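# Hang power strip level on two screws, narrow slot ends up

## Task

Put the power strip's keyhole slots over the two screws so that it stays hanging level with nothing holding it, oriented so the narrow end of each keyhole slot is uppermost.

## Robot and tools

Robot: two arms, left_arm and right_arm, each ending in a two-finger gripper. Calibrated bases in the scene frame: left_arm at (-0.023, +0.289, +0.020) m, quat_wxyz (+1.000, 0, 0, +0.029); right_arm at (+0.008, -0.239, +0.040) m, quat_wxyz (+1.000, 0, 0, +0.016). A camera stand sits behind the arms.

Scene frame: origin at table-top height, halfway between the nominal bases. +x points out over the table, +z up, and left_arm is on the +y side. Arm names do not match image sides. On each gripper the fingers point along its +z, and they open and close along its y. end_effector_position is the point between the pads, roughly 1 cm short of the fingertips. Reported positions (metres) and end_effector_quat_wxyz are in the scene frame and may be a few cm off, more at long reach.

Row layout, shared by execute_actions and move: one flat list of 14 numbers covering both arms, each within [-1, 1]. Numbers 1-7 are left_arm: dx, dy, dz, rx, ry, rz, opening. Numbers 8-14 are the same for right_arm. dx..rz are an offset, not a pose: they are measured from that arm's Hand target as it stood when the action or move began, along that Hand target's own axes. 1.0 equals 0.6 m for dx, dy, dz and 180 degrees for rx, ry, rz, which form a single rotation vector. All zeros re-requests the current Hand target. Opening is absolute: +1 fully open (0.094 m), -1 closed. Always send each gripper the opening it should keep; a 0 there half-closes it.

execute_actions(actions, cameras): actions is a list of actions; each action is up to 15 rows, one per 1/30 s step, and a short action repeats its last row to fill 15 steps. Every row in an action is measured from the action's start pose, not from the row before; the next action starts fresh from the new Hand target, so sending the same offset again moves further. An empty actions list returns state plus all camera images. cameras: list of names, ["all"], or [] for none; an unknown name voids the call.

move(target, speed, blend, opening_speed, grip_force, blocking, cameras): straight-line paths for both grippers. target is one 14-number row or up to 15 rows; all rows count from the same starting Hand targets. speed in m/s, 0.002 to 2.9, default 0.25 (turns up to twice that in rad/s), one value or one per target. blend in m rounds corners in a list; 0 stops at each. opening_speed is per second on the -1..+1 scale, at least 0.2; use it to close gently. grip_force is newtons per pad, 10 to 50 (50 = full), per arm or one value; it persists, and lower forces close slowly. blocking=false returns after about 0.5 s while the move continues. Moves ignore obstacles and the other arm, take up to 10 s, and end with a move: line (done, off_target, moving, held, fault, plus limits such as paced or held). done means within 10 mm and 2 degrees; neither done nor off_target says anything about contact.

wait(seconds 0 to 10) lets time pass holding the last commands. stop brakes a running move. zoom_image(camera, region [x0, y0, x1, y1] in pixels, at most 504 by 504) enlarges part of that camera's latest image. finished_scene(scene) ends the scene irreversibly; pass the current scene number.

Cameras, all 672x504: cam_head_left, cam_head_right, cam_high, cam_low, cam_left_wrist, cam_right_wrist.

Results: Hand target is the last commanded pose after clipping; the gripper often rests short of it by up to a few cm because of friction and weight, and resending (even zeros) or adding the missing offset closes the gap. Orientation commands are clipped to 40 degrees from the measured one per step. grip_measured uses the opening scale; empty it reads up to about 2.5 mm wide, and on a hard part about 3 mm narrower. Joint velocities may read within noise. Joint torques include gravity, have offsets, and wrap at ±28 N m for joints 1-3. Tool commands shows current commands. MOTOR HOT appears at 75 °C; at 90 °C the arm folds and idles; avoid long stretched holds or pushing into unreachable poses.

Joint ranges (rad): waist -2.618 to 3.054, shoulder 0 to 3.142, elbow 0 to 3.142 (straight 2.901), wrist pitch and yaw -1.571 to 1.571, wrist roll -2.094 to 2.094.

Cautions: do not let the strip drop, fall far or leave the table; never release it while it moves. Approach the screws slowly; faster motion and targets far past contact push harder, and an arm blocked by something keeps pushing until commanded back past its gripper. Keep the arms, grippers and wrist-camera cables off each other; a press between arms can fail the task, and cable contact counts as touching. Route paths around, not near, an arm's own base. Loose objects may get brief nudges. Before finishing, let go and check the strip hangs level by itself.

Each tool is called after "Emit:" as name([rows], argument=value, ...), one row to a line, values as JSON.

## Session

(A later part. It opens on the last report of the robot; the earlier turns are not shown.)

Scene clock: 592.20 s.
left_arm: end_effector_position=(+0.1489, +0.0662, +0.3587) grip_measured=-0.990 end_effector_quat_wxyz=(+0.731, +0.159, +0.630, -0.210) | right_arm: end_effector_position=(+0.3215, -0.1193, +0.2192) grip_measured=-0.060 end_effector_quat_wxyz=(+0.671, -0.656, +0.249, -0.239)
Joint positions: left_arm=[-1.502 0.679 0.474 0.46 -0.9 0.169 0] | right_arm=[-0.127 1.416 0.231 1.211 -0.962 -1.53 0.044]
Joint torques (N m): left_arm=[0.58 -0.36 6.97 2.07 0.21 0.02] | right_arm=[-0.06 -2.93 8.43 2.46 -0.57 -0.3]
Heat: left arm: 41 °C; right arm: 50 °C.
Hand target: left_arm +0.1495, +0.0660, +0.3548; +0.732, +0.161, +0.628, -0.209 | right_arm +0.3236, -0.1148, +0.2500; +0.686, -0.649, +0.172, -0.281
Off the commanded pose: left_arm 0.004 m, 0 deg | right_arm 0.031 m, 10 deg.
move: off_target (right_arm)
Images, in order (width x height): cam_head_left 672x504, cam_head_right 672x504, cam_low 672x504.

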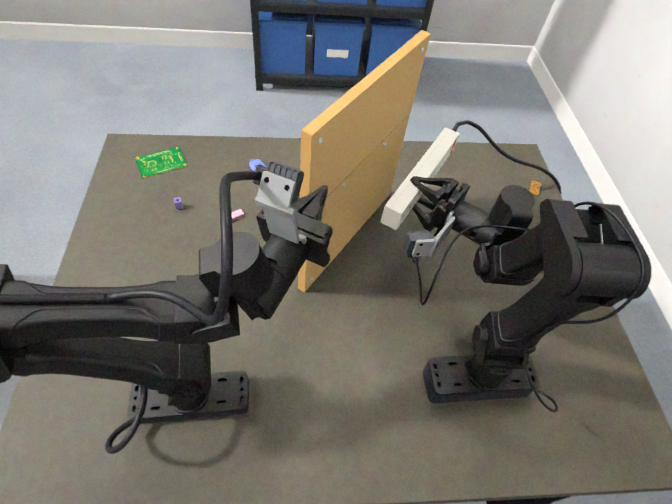

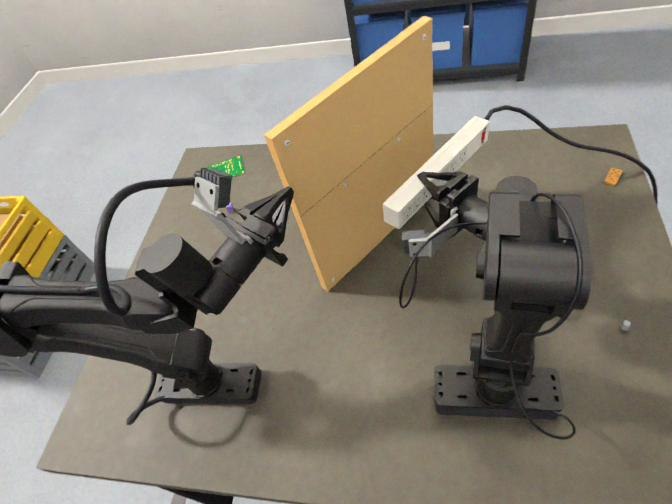

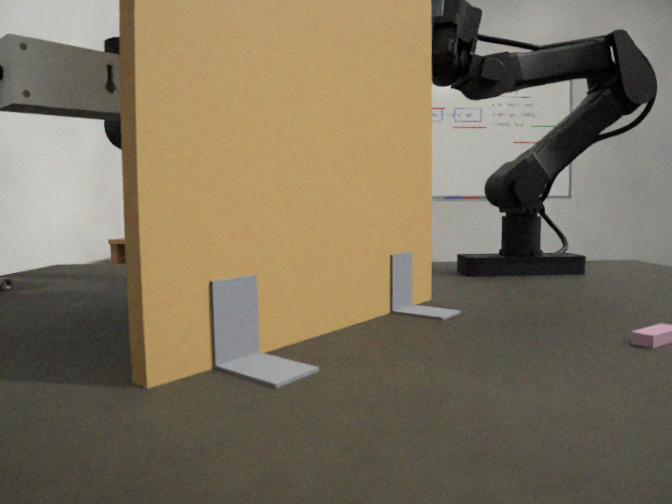

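Emit:
move(target=[0,0,0,0,0,0,-1,-0.1182,-0.1503,0.0875,0,0,0,-0.3], speed=0.1, cameras=["cam_left_wrist","cam_head_left","cam_head_right"])

Emit:
zoom_image(camera="cam_left_wrist", region=[220, 80, 480, 275])

Emit:
zoom_image(camera="cam_head_right", region=[320, 80, 488, 206])

Emit:
zoom_image(camera="cam_head_left", region=[320, 80, 488, 206])

Scene clock: 624.03 s.
left_arm: end_effector_position=(+0.1489, +0.0663, +0.3587) grip_measured=-0.990 end_effector_quat_wxyz=(+0.731, +0.159, +0.630, -0.210) | right_arm: end_effector_position=(+0.2876, -0.0378, +0.2756) grip_measured=-0.060 end_effector_quat_wxyz=(+0.648, -0.683, +0.248, -0.230)
Joint positions: left_arm=[-1.502 0.679 0.474 0.46 -0.901 0.169 0] | right_arm=[0.322 0.959 0.377 0.518 -0.527 -1.595 0.044]
Joint torques (N m): left_arm=[0.58 -0.35 6.98 2.07 0.22 0.03] | right_arm=[0.96 -4.52 11.92 2.57 -0.32 -0.37]
Heat: left arm: 41 °C; right arm: 50 °C.
Hand target: left_arm +0.1495, +0.0661, +0.3548; +0.732, +0.161, +0.628, -0.209 | right_arm +0.2849, -0.0300, +0.3351; +0.686, -0.649, +0.172, -0.281
Off the commanded pose: left_arm 0.004 m, 0 deg | right_arm 0.060 m, 12 deg.
move: off_target (right_arm)
Images, in order (width x height): cam_head_left 672x504, cam_head_right 672x504, cam_left_wrist 672x504.

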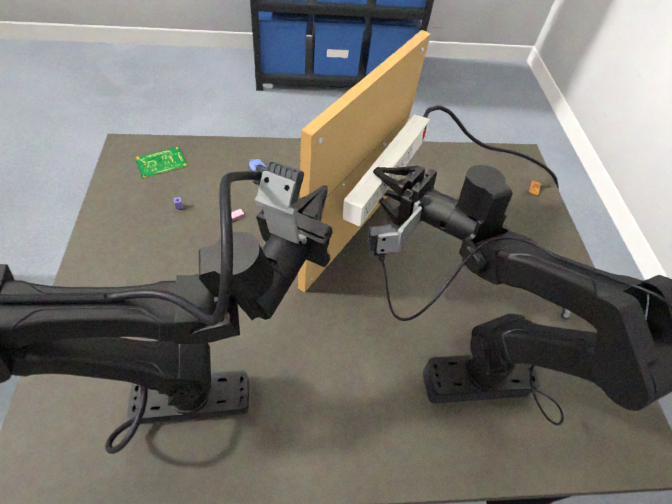

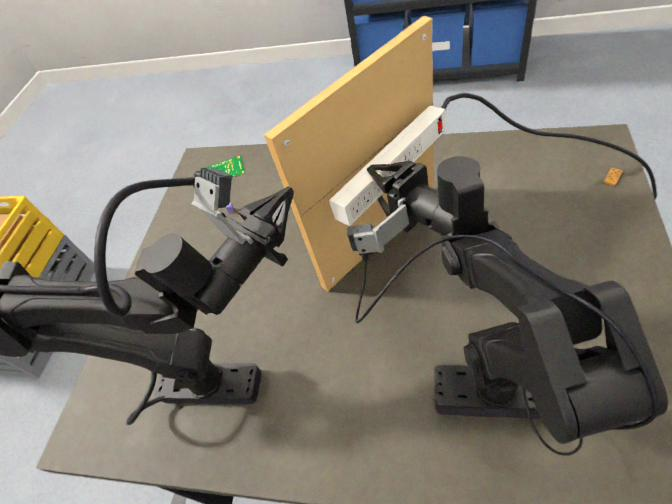

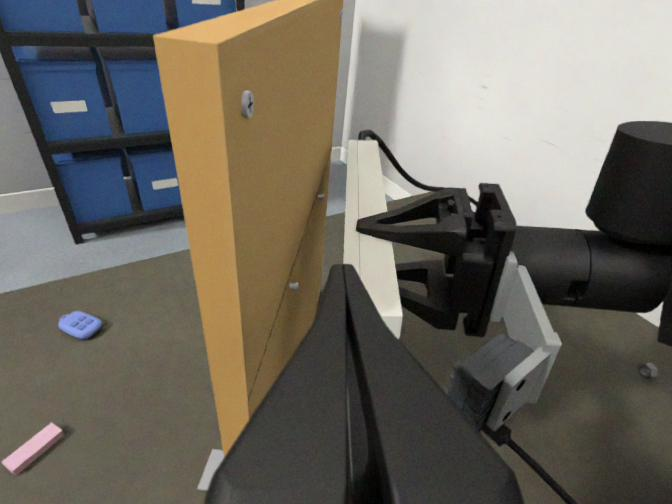

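Scaled by 1.938.

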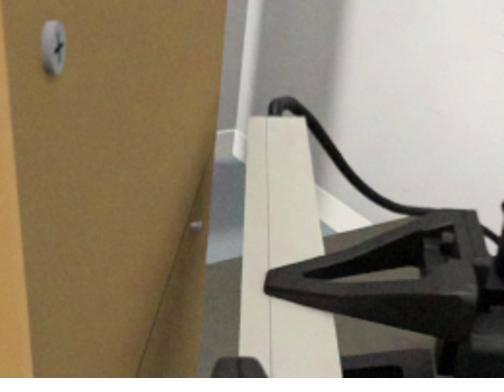

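Scaled by 3.000.

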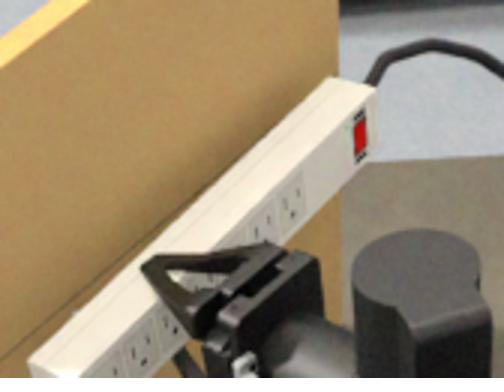

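Scaled by 3.000.

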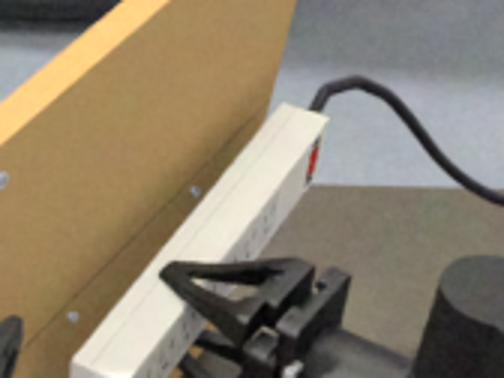

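Emit:
move(target=[0,0,0,0,0,0,-1,0.0043,-0.033,0.0033,0.018,0.028,-0.025,-0.3], speed=0.1, cameras=["cam_left_wrist","cam_head_left","cam_head_right"])

Emit:
zoom_image(camera="cam_left_wrist", region=[220, 80, 480, 275])

Emit:
zoom_image(camera="cam_head_right", region=[320, 80, 488, 206])

Emit:
zoom_image(camera="cam_head_left", region=[320, 80, 488, 206])

Scene clock: 647.23 s.
left_arm: end_effector_position=(+0.1489, +0.0663, +0.3587) grip_measured=-0.990 end_effector_quat_wxyz=(+0.731, +0.159, +0.630, -0.210) | right_arm: end_effector_position=(+0.2901, -0.0392, +0.2875) grip_measured=-0.060 end_effector_quat_wxyz=(+0.638, -0.669, +0.252, -0.286)
Joint positions: left_arm=[-1.502 0.679 0.474 0.46 -0.901 0.169 0] | right_arm=[0.396 0.916 0.377 0.514 -0.361 -1.642 0.044]
Joint torques (N m): left_arm=[0.58 -0.35 6.98 2.07 0.21 0.03] | right_arm=[1.09 -4.19 11.85 2.88 -0.41 -0.5]
Heat: left arm: 41 °C; right arm: 58 °C.
Hand target: left_arm +0.1495, +0.0661, +0.3548; +0.732, +0.161, +0.628, -0.209 | right_arm +0.2850, -0.0301, +0.3551; +0.684, -0.622, +0.169, -0.341
Off the commanded pose: left_arm 0.004 m, 0 deg | right_arm 0.068 m, 14 deg.
move: off_target (right_arm)
Images, in order (width x height): cam_head_left 672x504, cam_head_right 672x504, cam_left_wrist 672x504.

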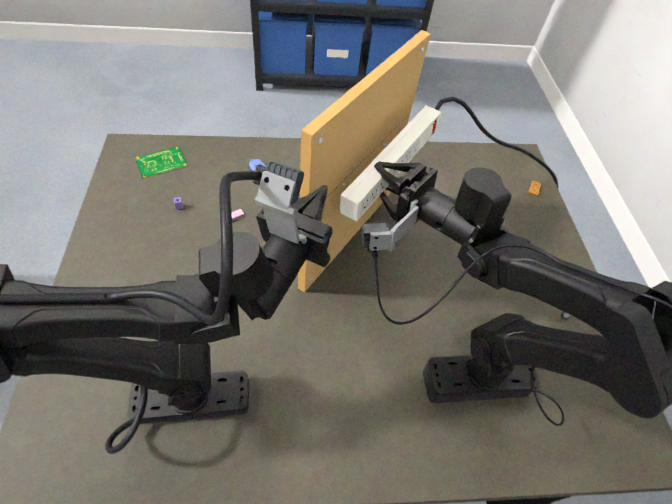

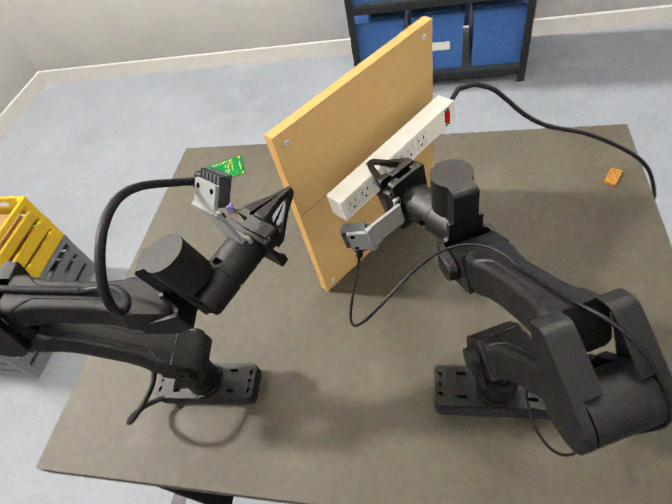

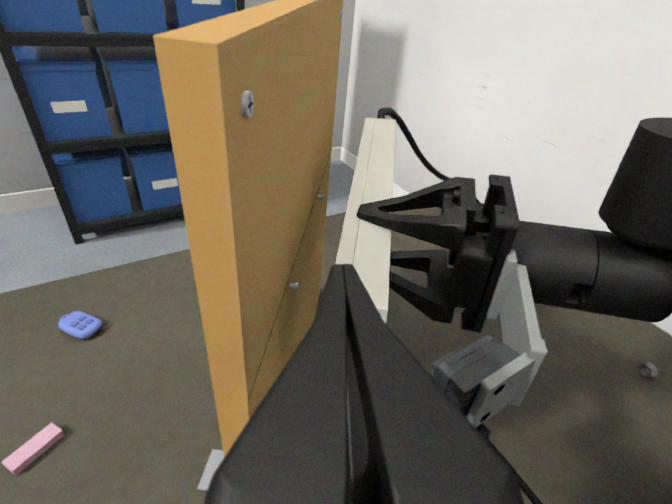

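Scaled by 1.938.

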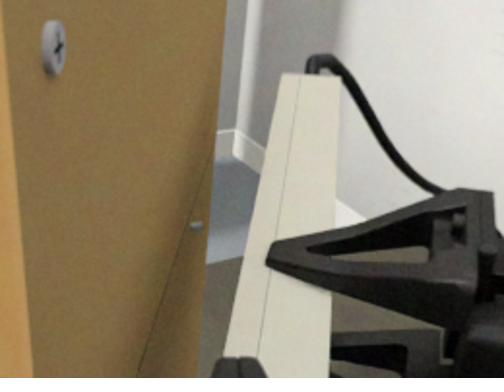

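Scaled by 3.000.

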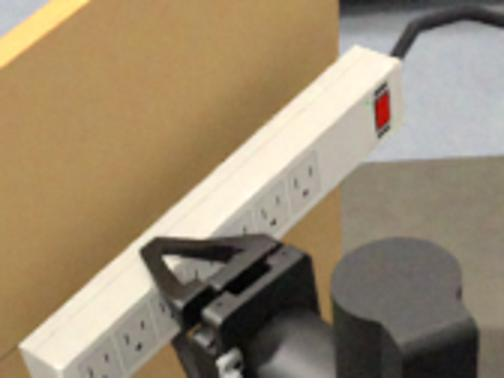

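Scaled by 3.000.

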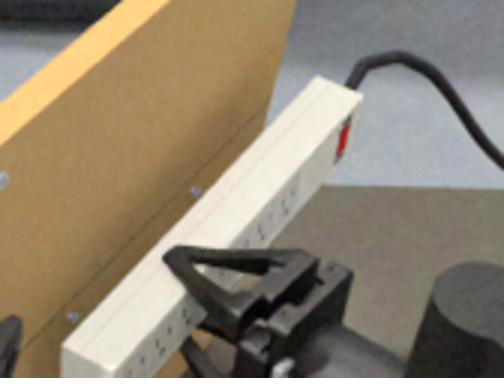

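Emit:
move(target=[0,0,0,0,0,0,-1,-0.002,0.0071,0.0427,0.007,0,0.014,-0.3], speed=0.06, cameras=["cam_left_wrist","cam_head_left","cam_head_right"])

Emit:
zoom_image(camera="cam_left_wrist", region=[220, 80, 480, 275])

Emit:
zoom_image(camera="cam_head_right", region=[320, 80, 488, 206])

Emit:
zoom_image(camera="cam_head_left", region=[320, 80, 488, 206])

Scene clock: 699.83 s.
left_arm: end_effector_position=(+0.1489, +0.0663, +0.3587) grip_measured=-0.990 end_effector_quat_wxyz=(+0.731, +0.159, +0.630, -0.210) | right_arm: end_effector_position=(+0.3031, -0.0237, +0.2943) grip_measured=-0.060 end_effector_quat_wxyz=(+0.652, -0.654, +0.253, -0.287)
Joint positions: left_arm=[-1.502 0.679 0.474 0.46 -0.901 0.169 0] | right_arm=[0.443 1.035 0.408 0.643 -0.313 -1.612 0.044]
Joint torques (N m): left_arm=[0.58 -0.35 6.98 2.07 0.21 0.02] | right_arm=[1.21 -2.26 12.21 2.89 -0.4 -0.41]
Heat: left arm: 41 °C; right arm: 63 °C.
Hand target: left_arm +0.1495, +0.0661, +0.3548; +0.732, +0.161, +0.628, -0.209 | right_arm +0.3020, -0.0104, +0.3551; +0.699, -0.611, +0.178, -0.327
Off the commanded pose: left_arm 0.004 m, 0 deg | right_arm 0.062 m, 12 deg.
move: off_target (right_arm)
Images, in order (width x height): cam_head_left 672x504, cam_head_right 672x504, cam_left_wrist 672x504.

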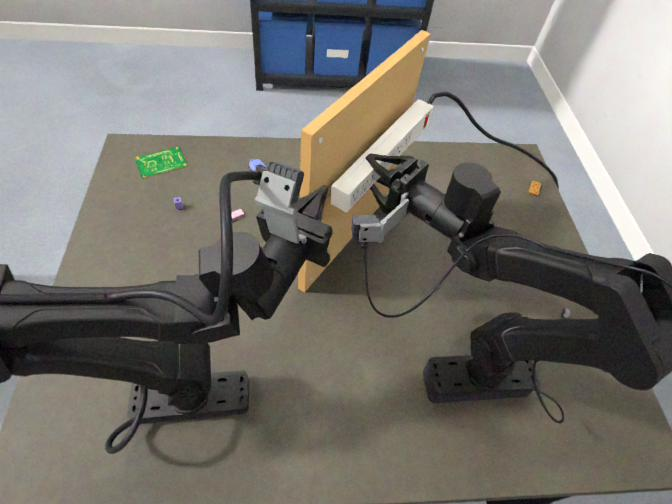

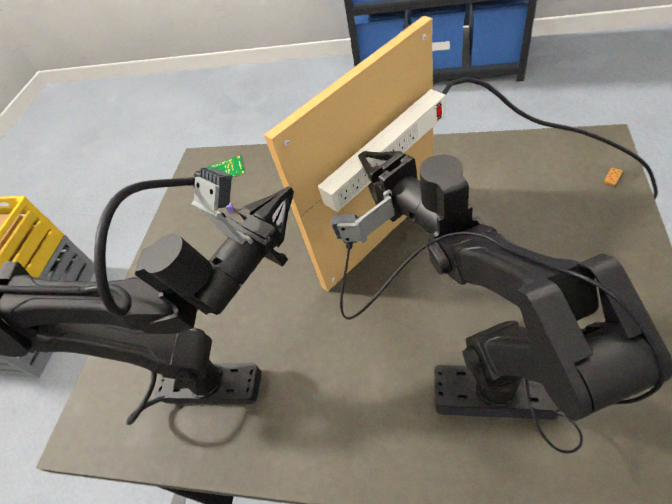

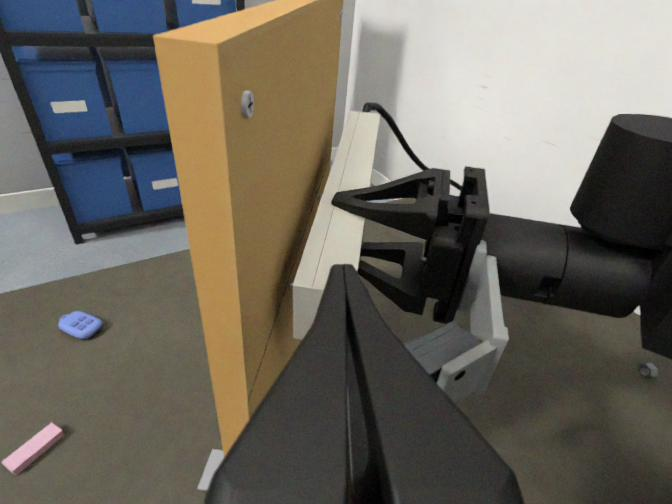

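Scaled by 1.938.

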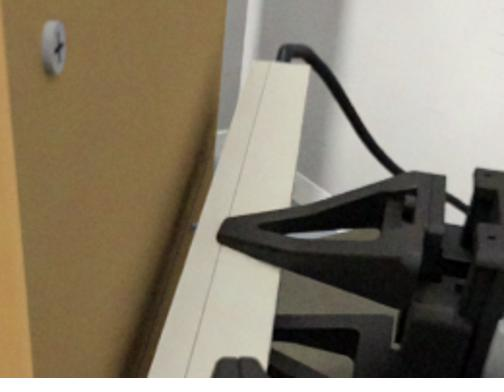

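Scaled by 3.000.

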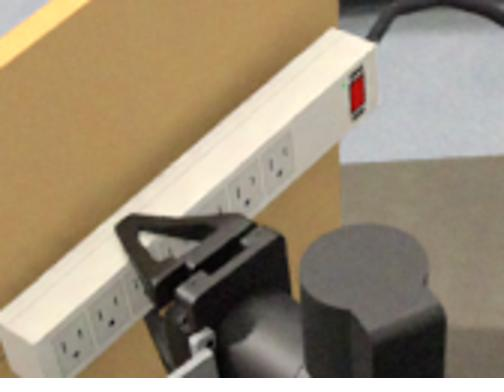

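Scaled by 3.000.

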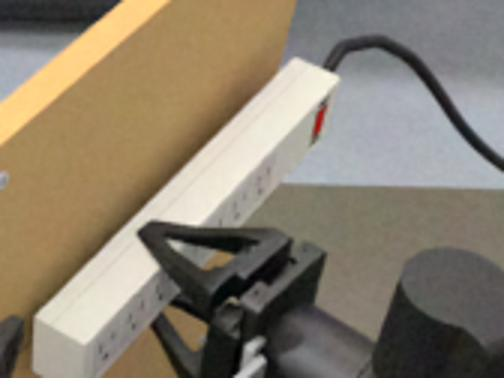

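Emit:
move(target=[0,0,0,0,0,0,-1,-0.0126,0.0809,-0.0158,0,0,0,-0.3], speed=0.06)

Scene clock: 704.97 s.
left_arm: end_effector_position=(+0.1489, +0.0662, +0.3587) grip_measured=-0.990 end_effector_quat_wxyz=(+0.731, +0.159, +0.630, -0.210) | right_arm: end_effector_position=(+0.3093, -0.0162, +0.2739) grip_measured=-0.060 end_effector_quat_wxyz=(+0.667, -0.641, +0.234, -0.298)
Joint positions: left_arm=[-1.502 0.679 0.474 0.46 -0.9 0.169 0] | right_arm=[0.452 1.201 0.334 0.939 -0.316 -1.618 0.044]
Joint torques (N m): left_arm=[0.58 -0.35 6.99 2.07 0.21 0.02] | right_arm=[0.79 -2.71 6.91 2.91 -0.35 -0.37]
Heat: left arm: 41 °C; right arm: 60 °C.
Hand target: left_arm +0.1495, +0.0660, +0.3548; +0.732, +0.161, +0.628, -0.209 | right_arm +0.3020, -0.0104, +0.3051; +0.699, -0.611, +0.178, -0.327
Off the commanded pose: left_arm 0.004 m, 0 deg | right_arm 0.033 m, 9 deg.
move: off_target (right_arm)

Emit:
wait(seconds=0.1, cameras=["cam_left_wrist","cam_head_left","cam_head_right"])

Emit:
zoom_image(camera="cam_left_wrist", region=[220, 80, 480, 275])

Emit:
zoom_image(camera="cam_head_right", region=[320, 80, 488, 206])

Emit:
zoom_image(camera="cam_head_left", region=[320, 80, 488, 206])

Scene clock: 710.00 s.
left_arm: end_effector_position=(+0.1489, +0.0662, +0.3587) grip_measured=-0.990 end_effector_quat_wxyz=(+0.731, +0.159, +0.630, -0.210) | right_arm: end_effector_position=(+0.3093, -0.0162, +0.2740) grip_measured=-0.060 end_effector_quat_wxyz=(+0.667, -0.641, +0.234, -0.298)
Joint positions: left_arm=[-1.502 0.679 0.474 0.46 -0.9 0.169 0] | right_arm=[0.452 1.201 0.334 0.939 -0.316 -1.618 0.044]
Joint torques (N m): left_arm=[0.58 -0.35 6.98 2.07 0.21 0.02] | right_arm=[0.7 -2.74 6.9 2.92 -0.33 -0.37]
Heat: left arm: 41 °C; right arm: 57 °C.
Hand target: left_arm +0.1495, +0.0660, +0.3548; +0.732, +0.161, +0.628, -0.209 | right_arm +0.3019, -0.0104, +0.3052; +0.699, -0.611, +0.178, -0.327
Tool commands: left_gripper/opening=-1.0 right_gripper/opening=-0.3
Off the commanded pose: left_arm 0.004 m, 0 deg | right_arm 0.032 m, 9 deg.
wait: 0.10 s; at rest from the start
Images, in order (width x height): cam_head_left 672x504, cam_head_right 672x504, cam_left_wrist 672x504.

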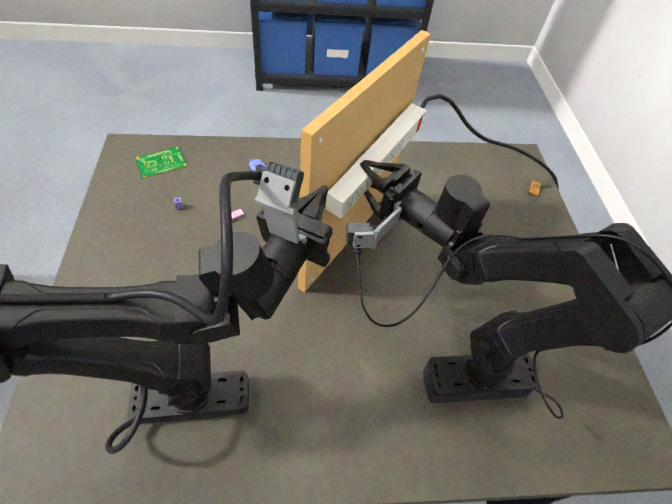

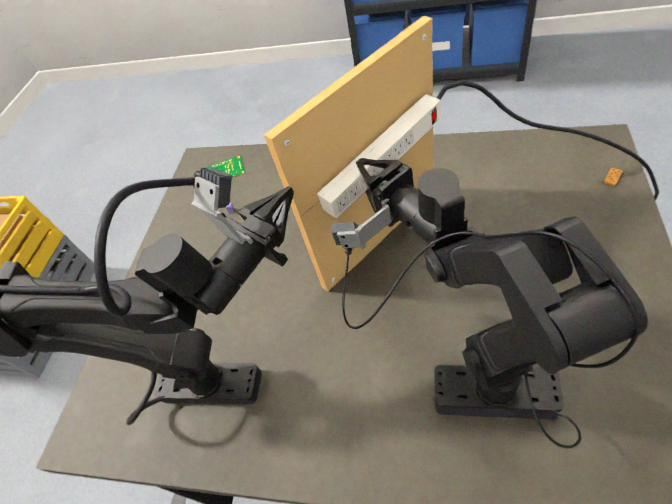

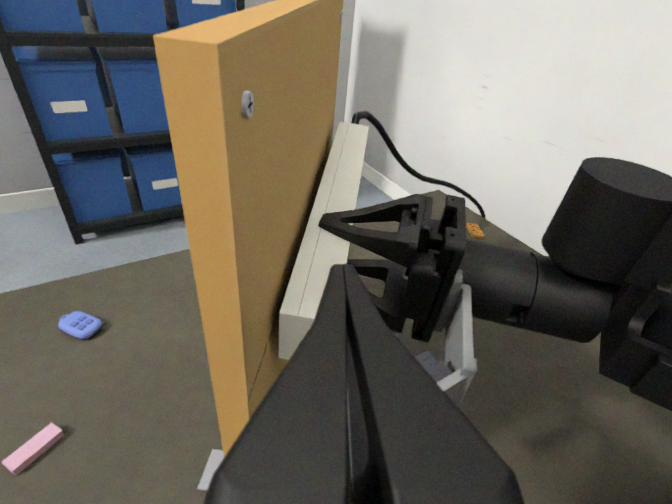

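Scaled by 1.938.

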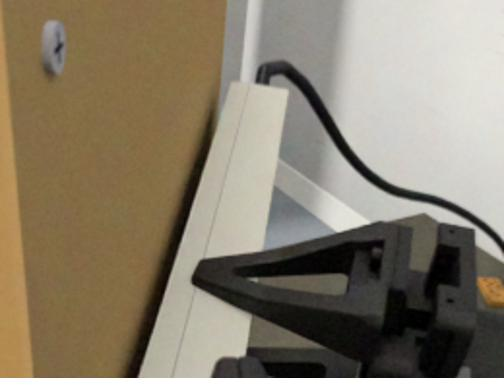

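Scaled by 3.000.

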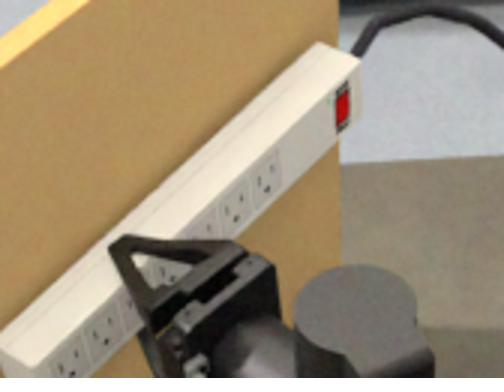

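Scaled by 3.000.

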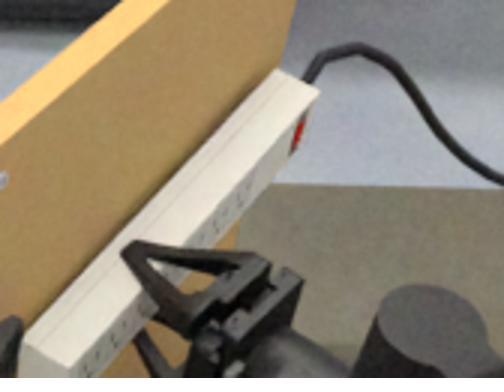

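Emit:
zoom_image(camera="cam_left_wrist", region=[140, 0, 350, 157])

Emit:
zoom_image(camera="cam_left_wrist", region=[230, 110, 390, 390])

Scaled by 2.400.

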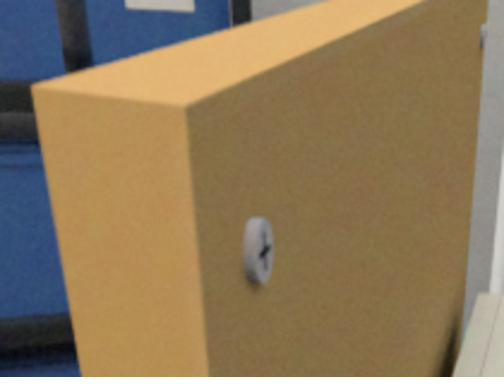

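Scaled by 1.800.

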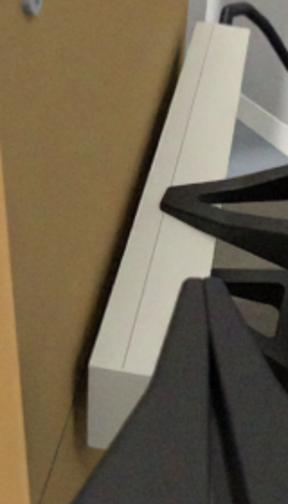

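Emit:
move(target=[0,0,0,0,0,0,-1,0.033,0.0052,0,-0.022,0,0.022,-0.3], speed=0.05, cameras=["cam_left_wrist","cam_head_left","cam_head_right"])

Emit:
zoom_image(camera="cam_left_wrist", region=[230, 110, 390, 390])

Emit:
zoom_image(camera="cam_head_right", region=[310, 80, 478, 206])

Emit:
zoom_image(camera="cam_head_left", region=[310, 80, 478, 206])

Scene clock: 752.70 s.
left_arm: end_effector_position=(+0.1489, +0.0662, +0.3587) grip_measured=-0.990 end_effector_quat_wxyz=(+0.731, +0.159, +0.630, -0.210) | right_arm: end_effector_position=(+0.3149, -0.0282, +0.2477) grip_measured=-0.060 end_effector_quat_wxyz=(+0.647, -0.666, +0.270, -0.255)
Joint positions: left_arm=[-1.502 0.679 0.474 0.46 -0.9 0.169 0] | right_arm=[0.377 1.201 0.334 0.829 -0.402 -1.575 0.044]
Joint torques (N m): left_arm=[0.58 -0.35 6.99 2.07 0.21 0.03] | right_arm=[-0.25 -6.06 10.8 2.54 -0.33 -0.24]
Heat: left arm: 41 °C; right arm: 53 °C.
Hand target: left_arm +0.1495, +0.0660, +0.3548; +0.732, +0.161, +0.628, -0.209 | right_arm +0.3169, -0.0236, +0.3051; +0.688, -0.628, +0.210, -0.297
Off the commanded pose: left_arm 0.004 m, 0 deg | right_arm 0.058 m, 11 deg.
move: off_target (right_arm)
Images, in order (width x height): cam_head_left 672x504, cam_head_right 672x504, cam_left_wrist 672x504.

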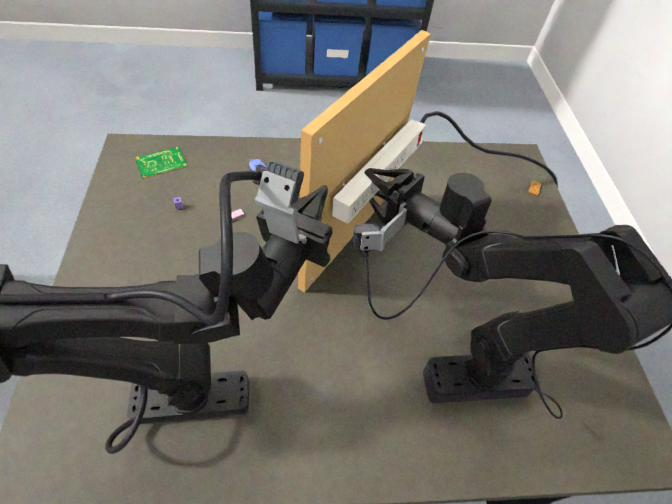

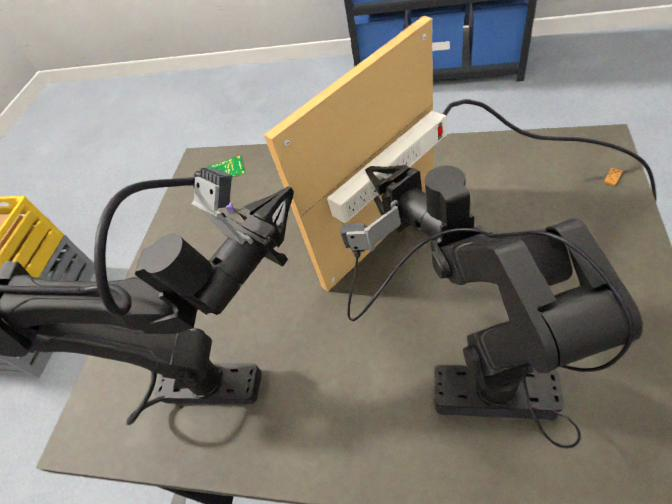

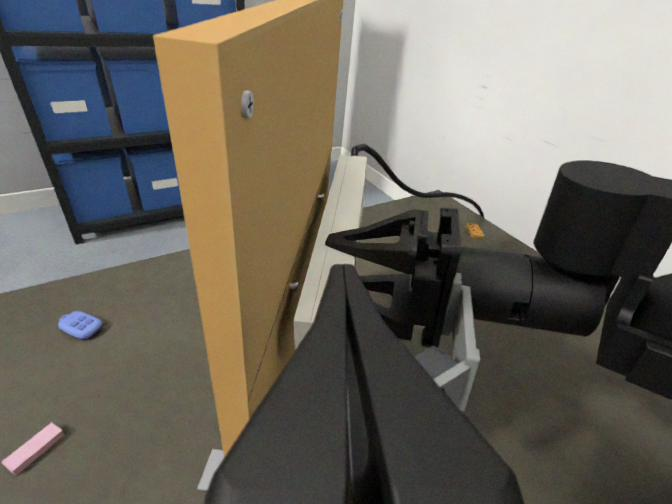

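Scaled by 1.800.

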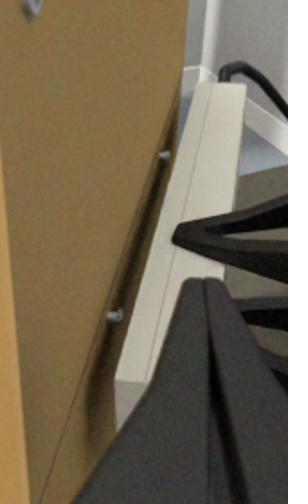

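Scaled by 3.000.

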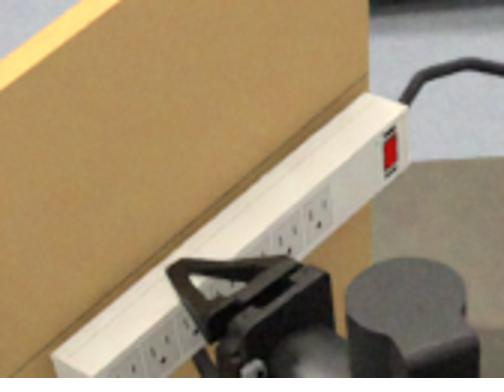

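Scaled by 3.000.

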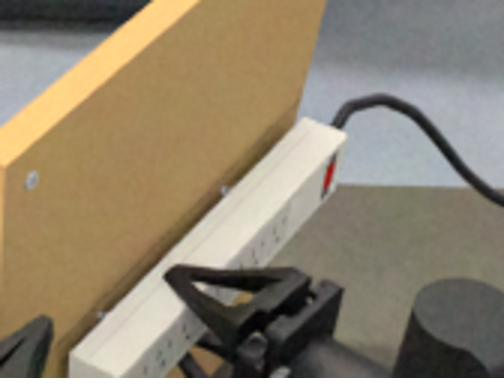

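Emit:
move(target=[0,0,0,0,0,0,-1,-0.0273,-0.0702,-0.0022,0.01,0,-0.006,-0.3], speed=0.06)

Scene clock: 791.53 s.
left_arm: end_effector_position=(+0.1489, +0.0663, +0.3587) grip_measured=-0.990 end_effector_quat_wxyz=(+0.731, +0.159, +0.630, -0.210) | right_arm: end_effector_position=(+0.3030, -0.0253, +0.2790) grip_measured=-0.060 end_effector_quat_wxyz=(+0.646, -0.661, +0.278, -0.262)
Joint positions: left_arm=[-1.502 0.679 0.474 0.46 -0.901 0.169 0] | right_arm=[0.436 1.04 0.392 0.619 -0.32 -1.567 0.044]
Joint torques (N m): left_arm=[0.59 -0.35 6.97 2.07 0.21 0.03] | right_arm=[1.16 -5.35 11.96 2.72 -0.39 -0.44]
Heat: left arm: 41 °C; right arm: 53 °C.
Hand target: left_arm +0.1495, +0.0661, +0.3548; +0.732, +0.161, +0.628, -0.209 | right_arm +0.2981, -0.0151, +0.3451; +0.695, -0.619, +0.200, -0.306
Off the commanded pose: left_arm 0.004 m, 0 deg | right_arm 0.067 m, 13 deg.
move: off_target (right_arm)

Emit:
move(target=[0,0,0,0,0,0,-1,-0.0076,0.0737,-0.0115,0,0,0,-0.3], speed=0.05, cameras=["cam_left_wrist","cam_head_left","cam_head_right"])

Emit:
zoom_image(camera="cam_left_wrist", region=[230, 110, 390, 390])

Emit:
zoom_image(camera="cam_head_right", region=[310, 80, 478, 206])

Emit:
zoom_image(camera="cam_head_left", region=[310, 80, 478, 206])

Scene clock: 798.47 s.
left_arm: end_effector_position=(+0.1489, +0.0663, +0.3587) grip_measured=-0.990 end_effector_quat_wxyz=(+0.731, +0.159, +0.630, -0.210) | right_arm: end_effector_position=(+0.3057, -0.0216, +0.2732) grip_measured=-0.060 end_effector_quat_wxyz=(+0.666, -0.642, +0.254, -0.282)
Joint positions: left_arm=[-1.502 0.679 0.474 0.46 -0.901 0.169 0] | right_arm=[0.442 1.144 0.33 0.862 -0.319 -1.579 0.044]
Joint torques (N m): left_arm=[0.58 -0.35 6.97 2.07 0.21 0.03] | right_arm=[0.8 -2.5 6.74 2.82 -0.39 -0.37]
Heat: left arm: 41 °C; right arm: 55 °C.
Hand target: left_arm +0.1495, +0.0661, +0.3548; +0.732, +0.161, +0.628, -0.209 | right_arm +0.2980, -0.0150, +0.3003; +0.695, -0.619, +0.200, -0.306
Off the commanded pose: left_arm 0.004 m, 0 deg | right_arm 0.029 m, 8 deg.
move: off_target (right_arm)
Images, in order (width x height): cam_head_left 672x504, cam_head_right 672x504, cam_left_wrist 672x504.

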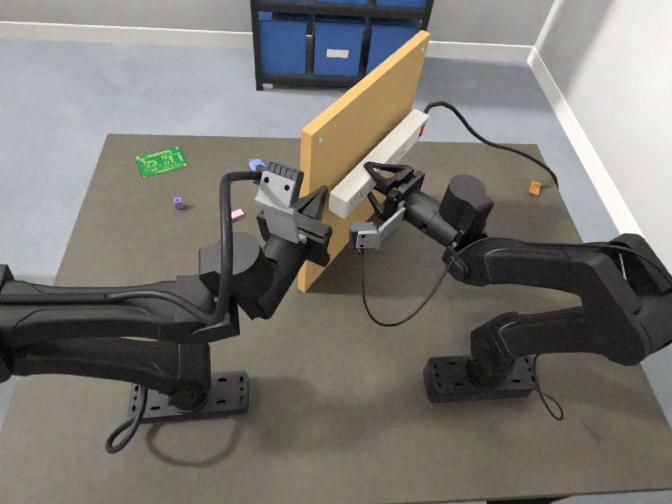

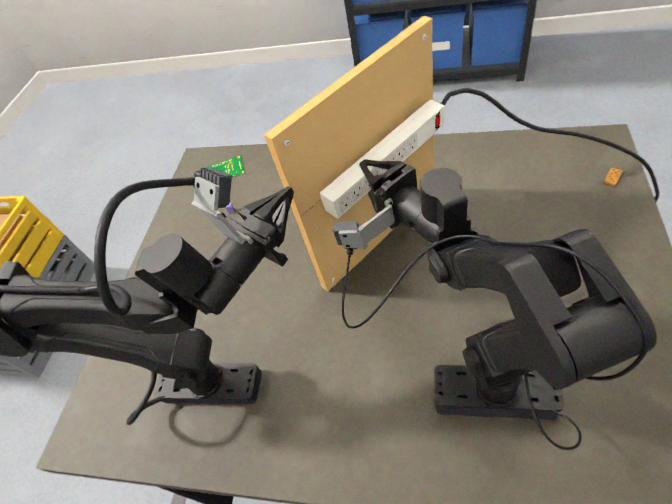

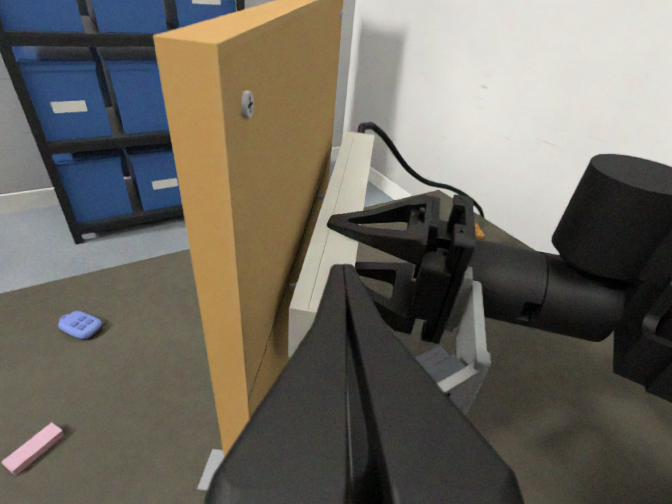

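Scaled by 1.800.

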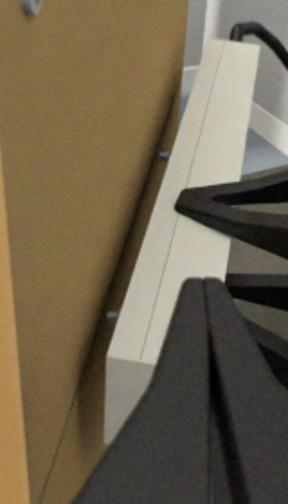

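Scaled by 3.000.

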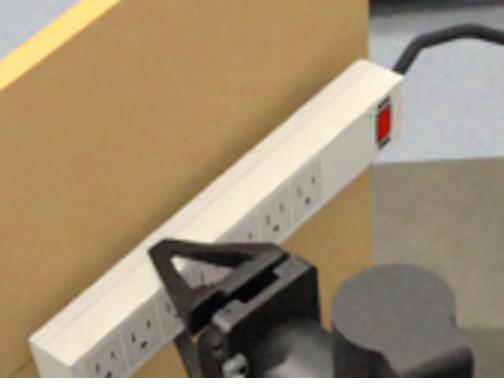

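Scaled by 3.000.

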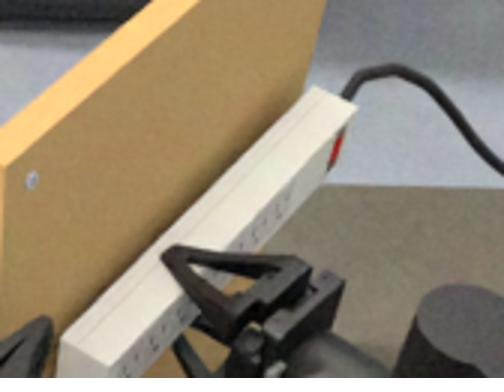

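Emit:
move(target=[0,0,0,0,0,0,-1,-0.0025,0.0227,0.0167,-0.012,0,0.005,-0.3], speed=0.03, cameras=["cam_left_wrist","cam_head_left","cam_head_right"])

Emit:
zoom_image(camera="cam_left_wrist", region=[230, 110, 390, 390])

Emit:
zoom_image(camera="cam_head_right", region=[310, 80, 478, 206])

Emit:
zoom_image(camera="cam_head_left", region=[310, 80, 478, 206])

Scene clock: 807.50 s.
left_arm: end_effector_position=(+0.1489, +0.0663, +0.3587) grip_measured=-0.990 end_effector_quat_wxyz=(+0.731, +0.159, +0.630, -0.210) | right_arm: end_effector_position=(+0.3082, -0.0137, +0.2555) grip_measured=-0.060 end_effector_quat_wxyz=(+0.655, -0.656, +0.262, -0.268)
Joint positions: left_arm=[-1.502 0.679 0.474 0.46 -0.901 0.169 0] | right_arm=[0.462 1.206 0.33 0.877 -0.31 -1.579 0.044]
Joint torques (N m): left_arm=[0.58 -0.36 6.97 2.07 0.21 0.03] | right_arm=[0.94 -2.71 8.06 2.69 -0.22 -0.39]
Heat: left arm: 41 °C; right arm: 58 °C.
Hand target: left_arm +0.1495, +0.0661, +0.3548; +0.732, +0.161, +0.628, -0.209 | right_arm +0.3060, -0.0060, +0.2882; +0.685, -0.631, +0.210, -0.297
Off the commanded pose: left_arm 0.004 m, 0 deg | right_arm 0.034 m, 8 deg.
move: off_target (right_arm)
Images, in order (width x height): cam_head_left 672x504, cam_head_right 672x504, cam_left_wrist 672x504.

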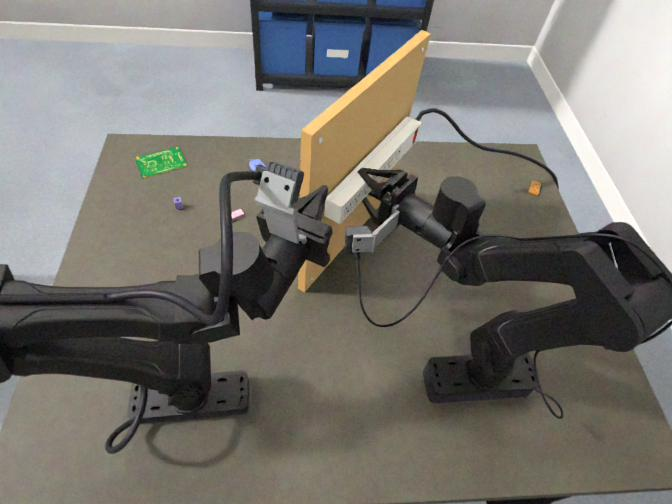

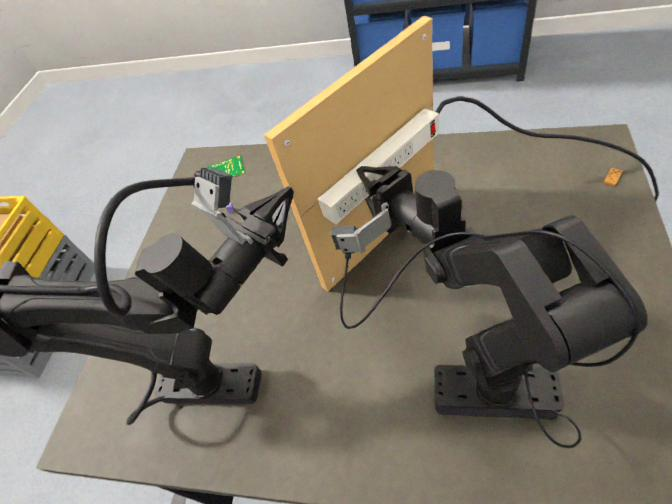

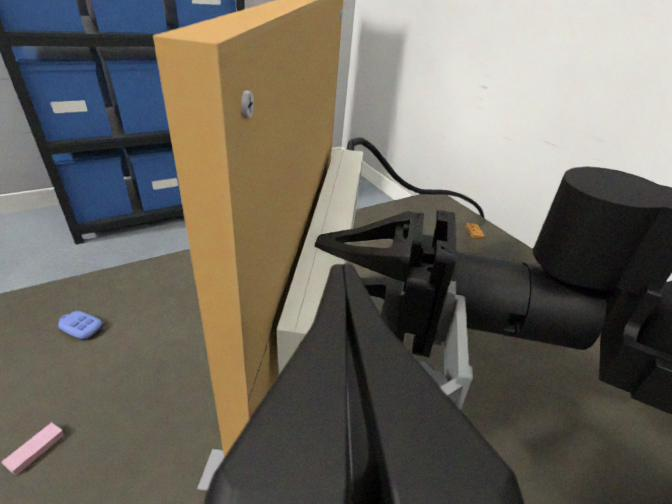

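Scaled by 1.800.

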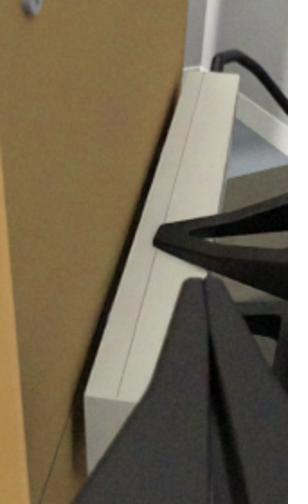

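Scaled by 3.000.

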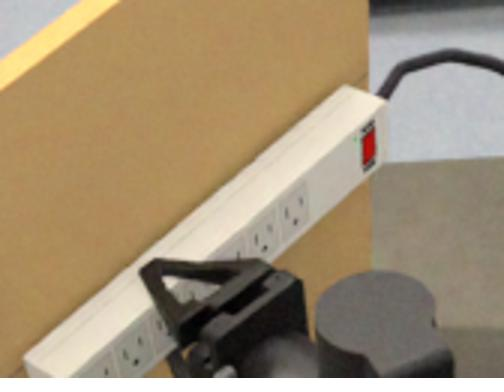

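Scaled by 3.000.

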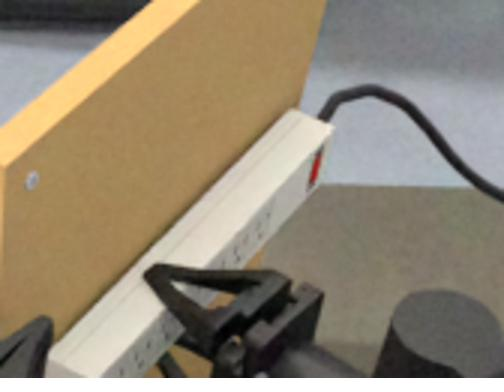

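Emit:
move([
  [-0.1695,-0.0047,0.0477,0.02,0.12,0.005,-1,0,-0.002,-0.0198,0,0,0,-0.3],
  [-0.1048,-0.0257,0.2892,0.0426,0.2673,0.0113,-1,0,-0.002,-0.0198,0,0,0,-0.3],
], speed=0.12, blend=[0.03,0], cameras=["cam_left_wrist","cam_head_left","cam_head_right"])

Scene clock: 892.50 s.
left_arm: end_effector_position=(+0.2804, -0.0283, +0.4504) grip_measured=-0.990 end_effector_quat_wxyz=(+0.413, +0.285, +0.850, -0.161) | right_arm: end_effector_position=(+0.3054, -0.0144, +0.2543) grip_measured=-0.060 end_effector_quat_wxyz=(+0.655, -0.657, +0.261, -0.266)
Joint positions: left_arm=[-0.924 1.943 2.752 -1.467 -0.135 -0.152 0] | right_arm=[0.462 1.195 0.32 0.875 -0.314 -1.579 0.044]
Joint torques (N m): left_arm=[0.43 -8.24 6.87 1.81 -0.05 0.07] | right_arm=[-0.38 -6.06 6.42 2.58 -0.38 -0.36]
Heat: left arm: 41 °C; right arm: 61 °C.
Hand target: left_arm +0.2817, -0.0272, +0.4450; +0.404, +0.290, +0.854, -0.153 | right_arm +0.2979, -0.0148, +0.2880; +0.685, -0.631, +0.210, -0.297
Off the commanded pose: left_arm 0.006 m, 2 deg | right_arm 0.035 m, 8 deg.
move: off_target (right_arm)
Images, in order (width x height): cam_head_left 672x504, cam_head_right 672x504, cam_left_wrist 672x504.

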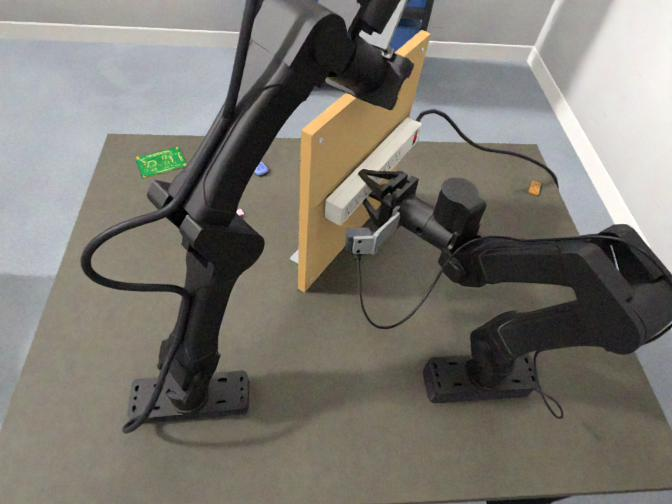

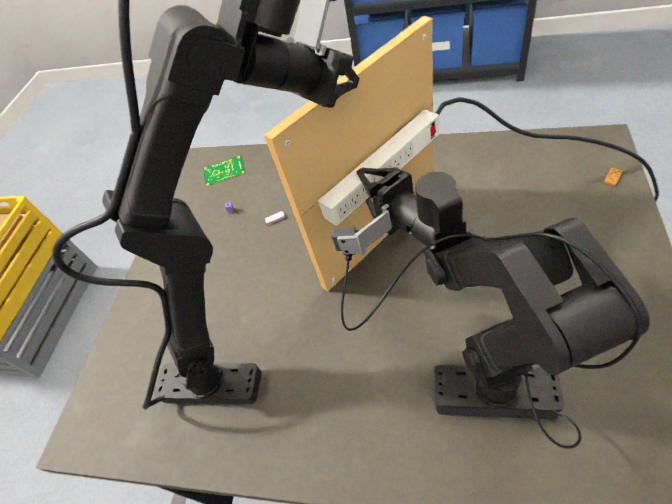

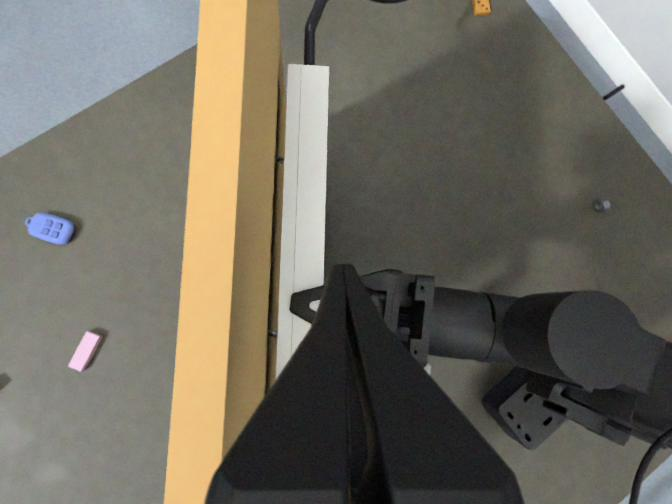

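Excellent overhead view.

Emit:
zoom_image(camera="cam_left_wrist", region=[200, 50, 400, 200])

Emit:
zoom_image(camera="cam_left_wrist", region=[200, 270, 340, 410])

Scaled by 2.520.

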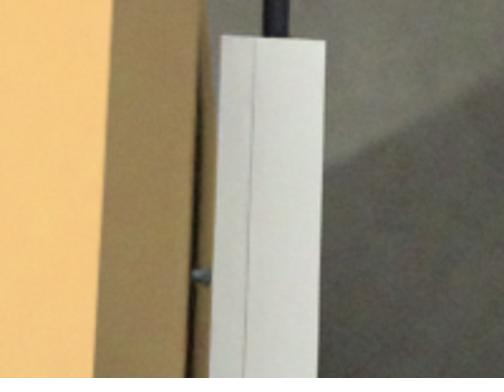

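Scaled by 3.600.

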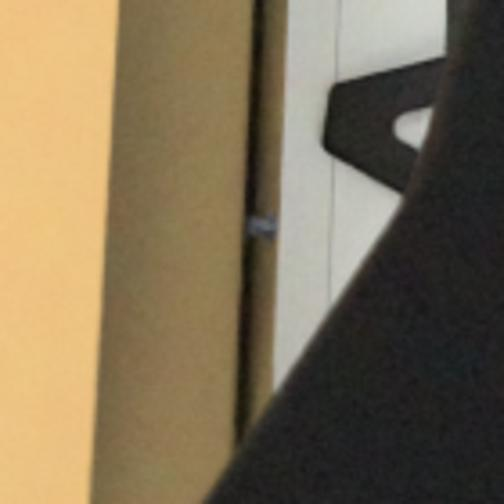

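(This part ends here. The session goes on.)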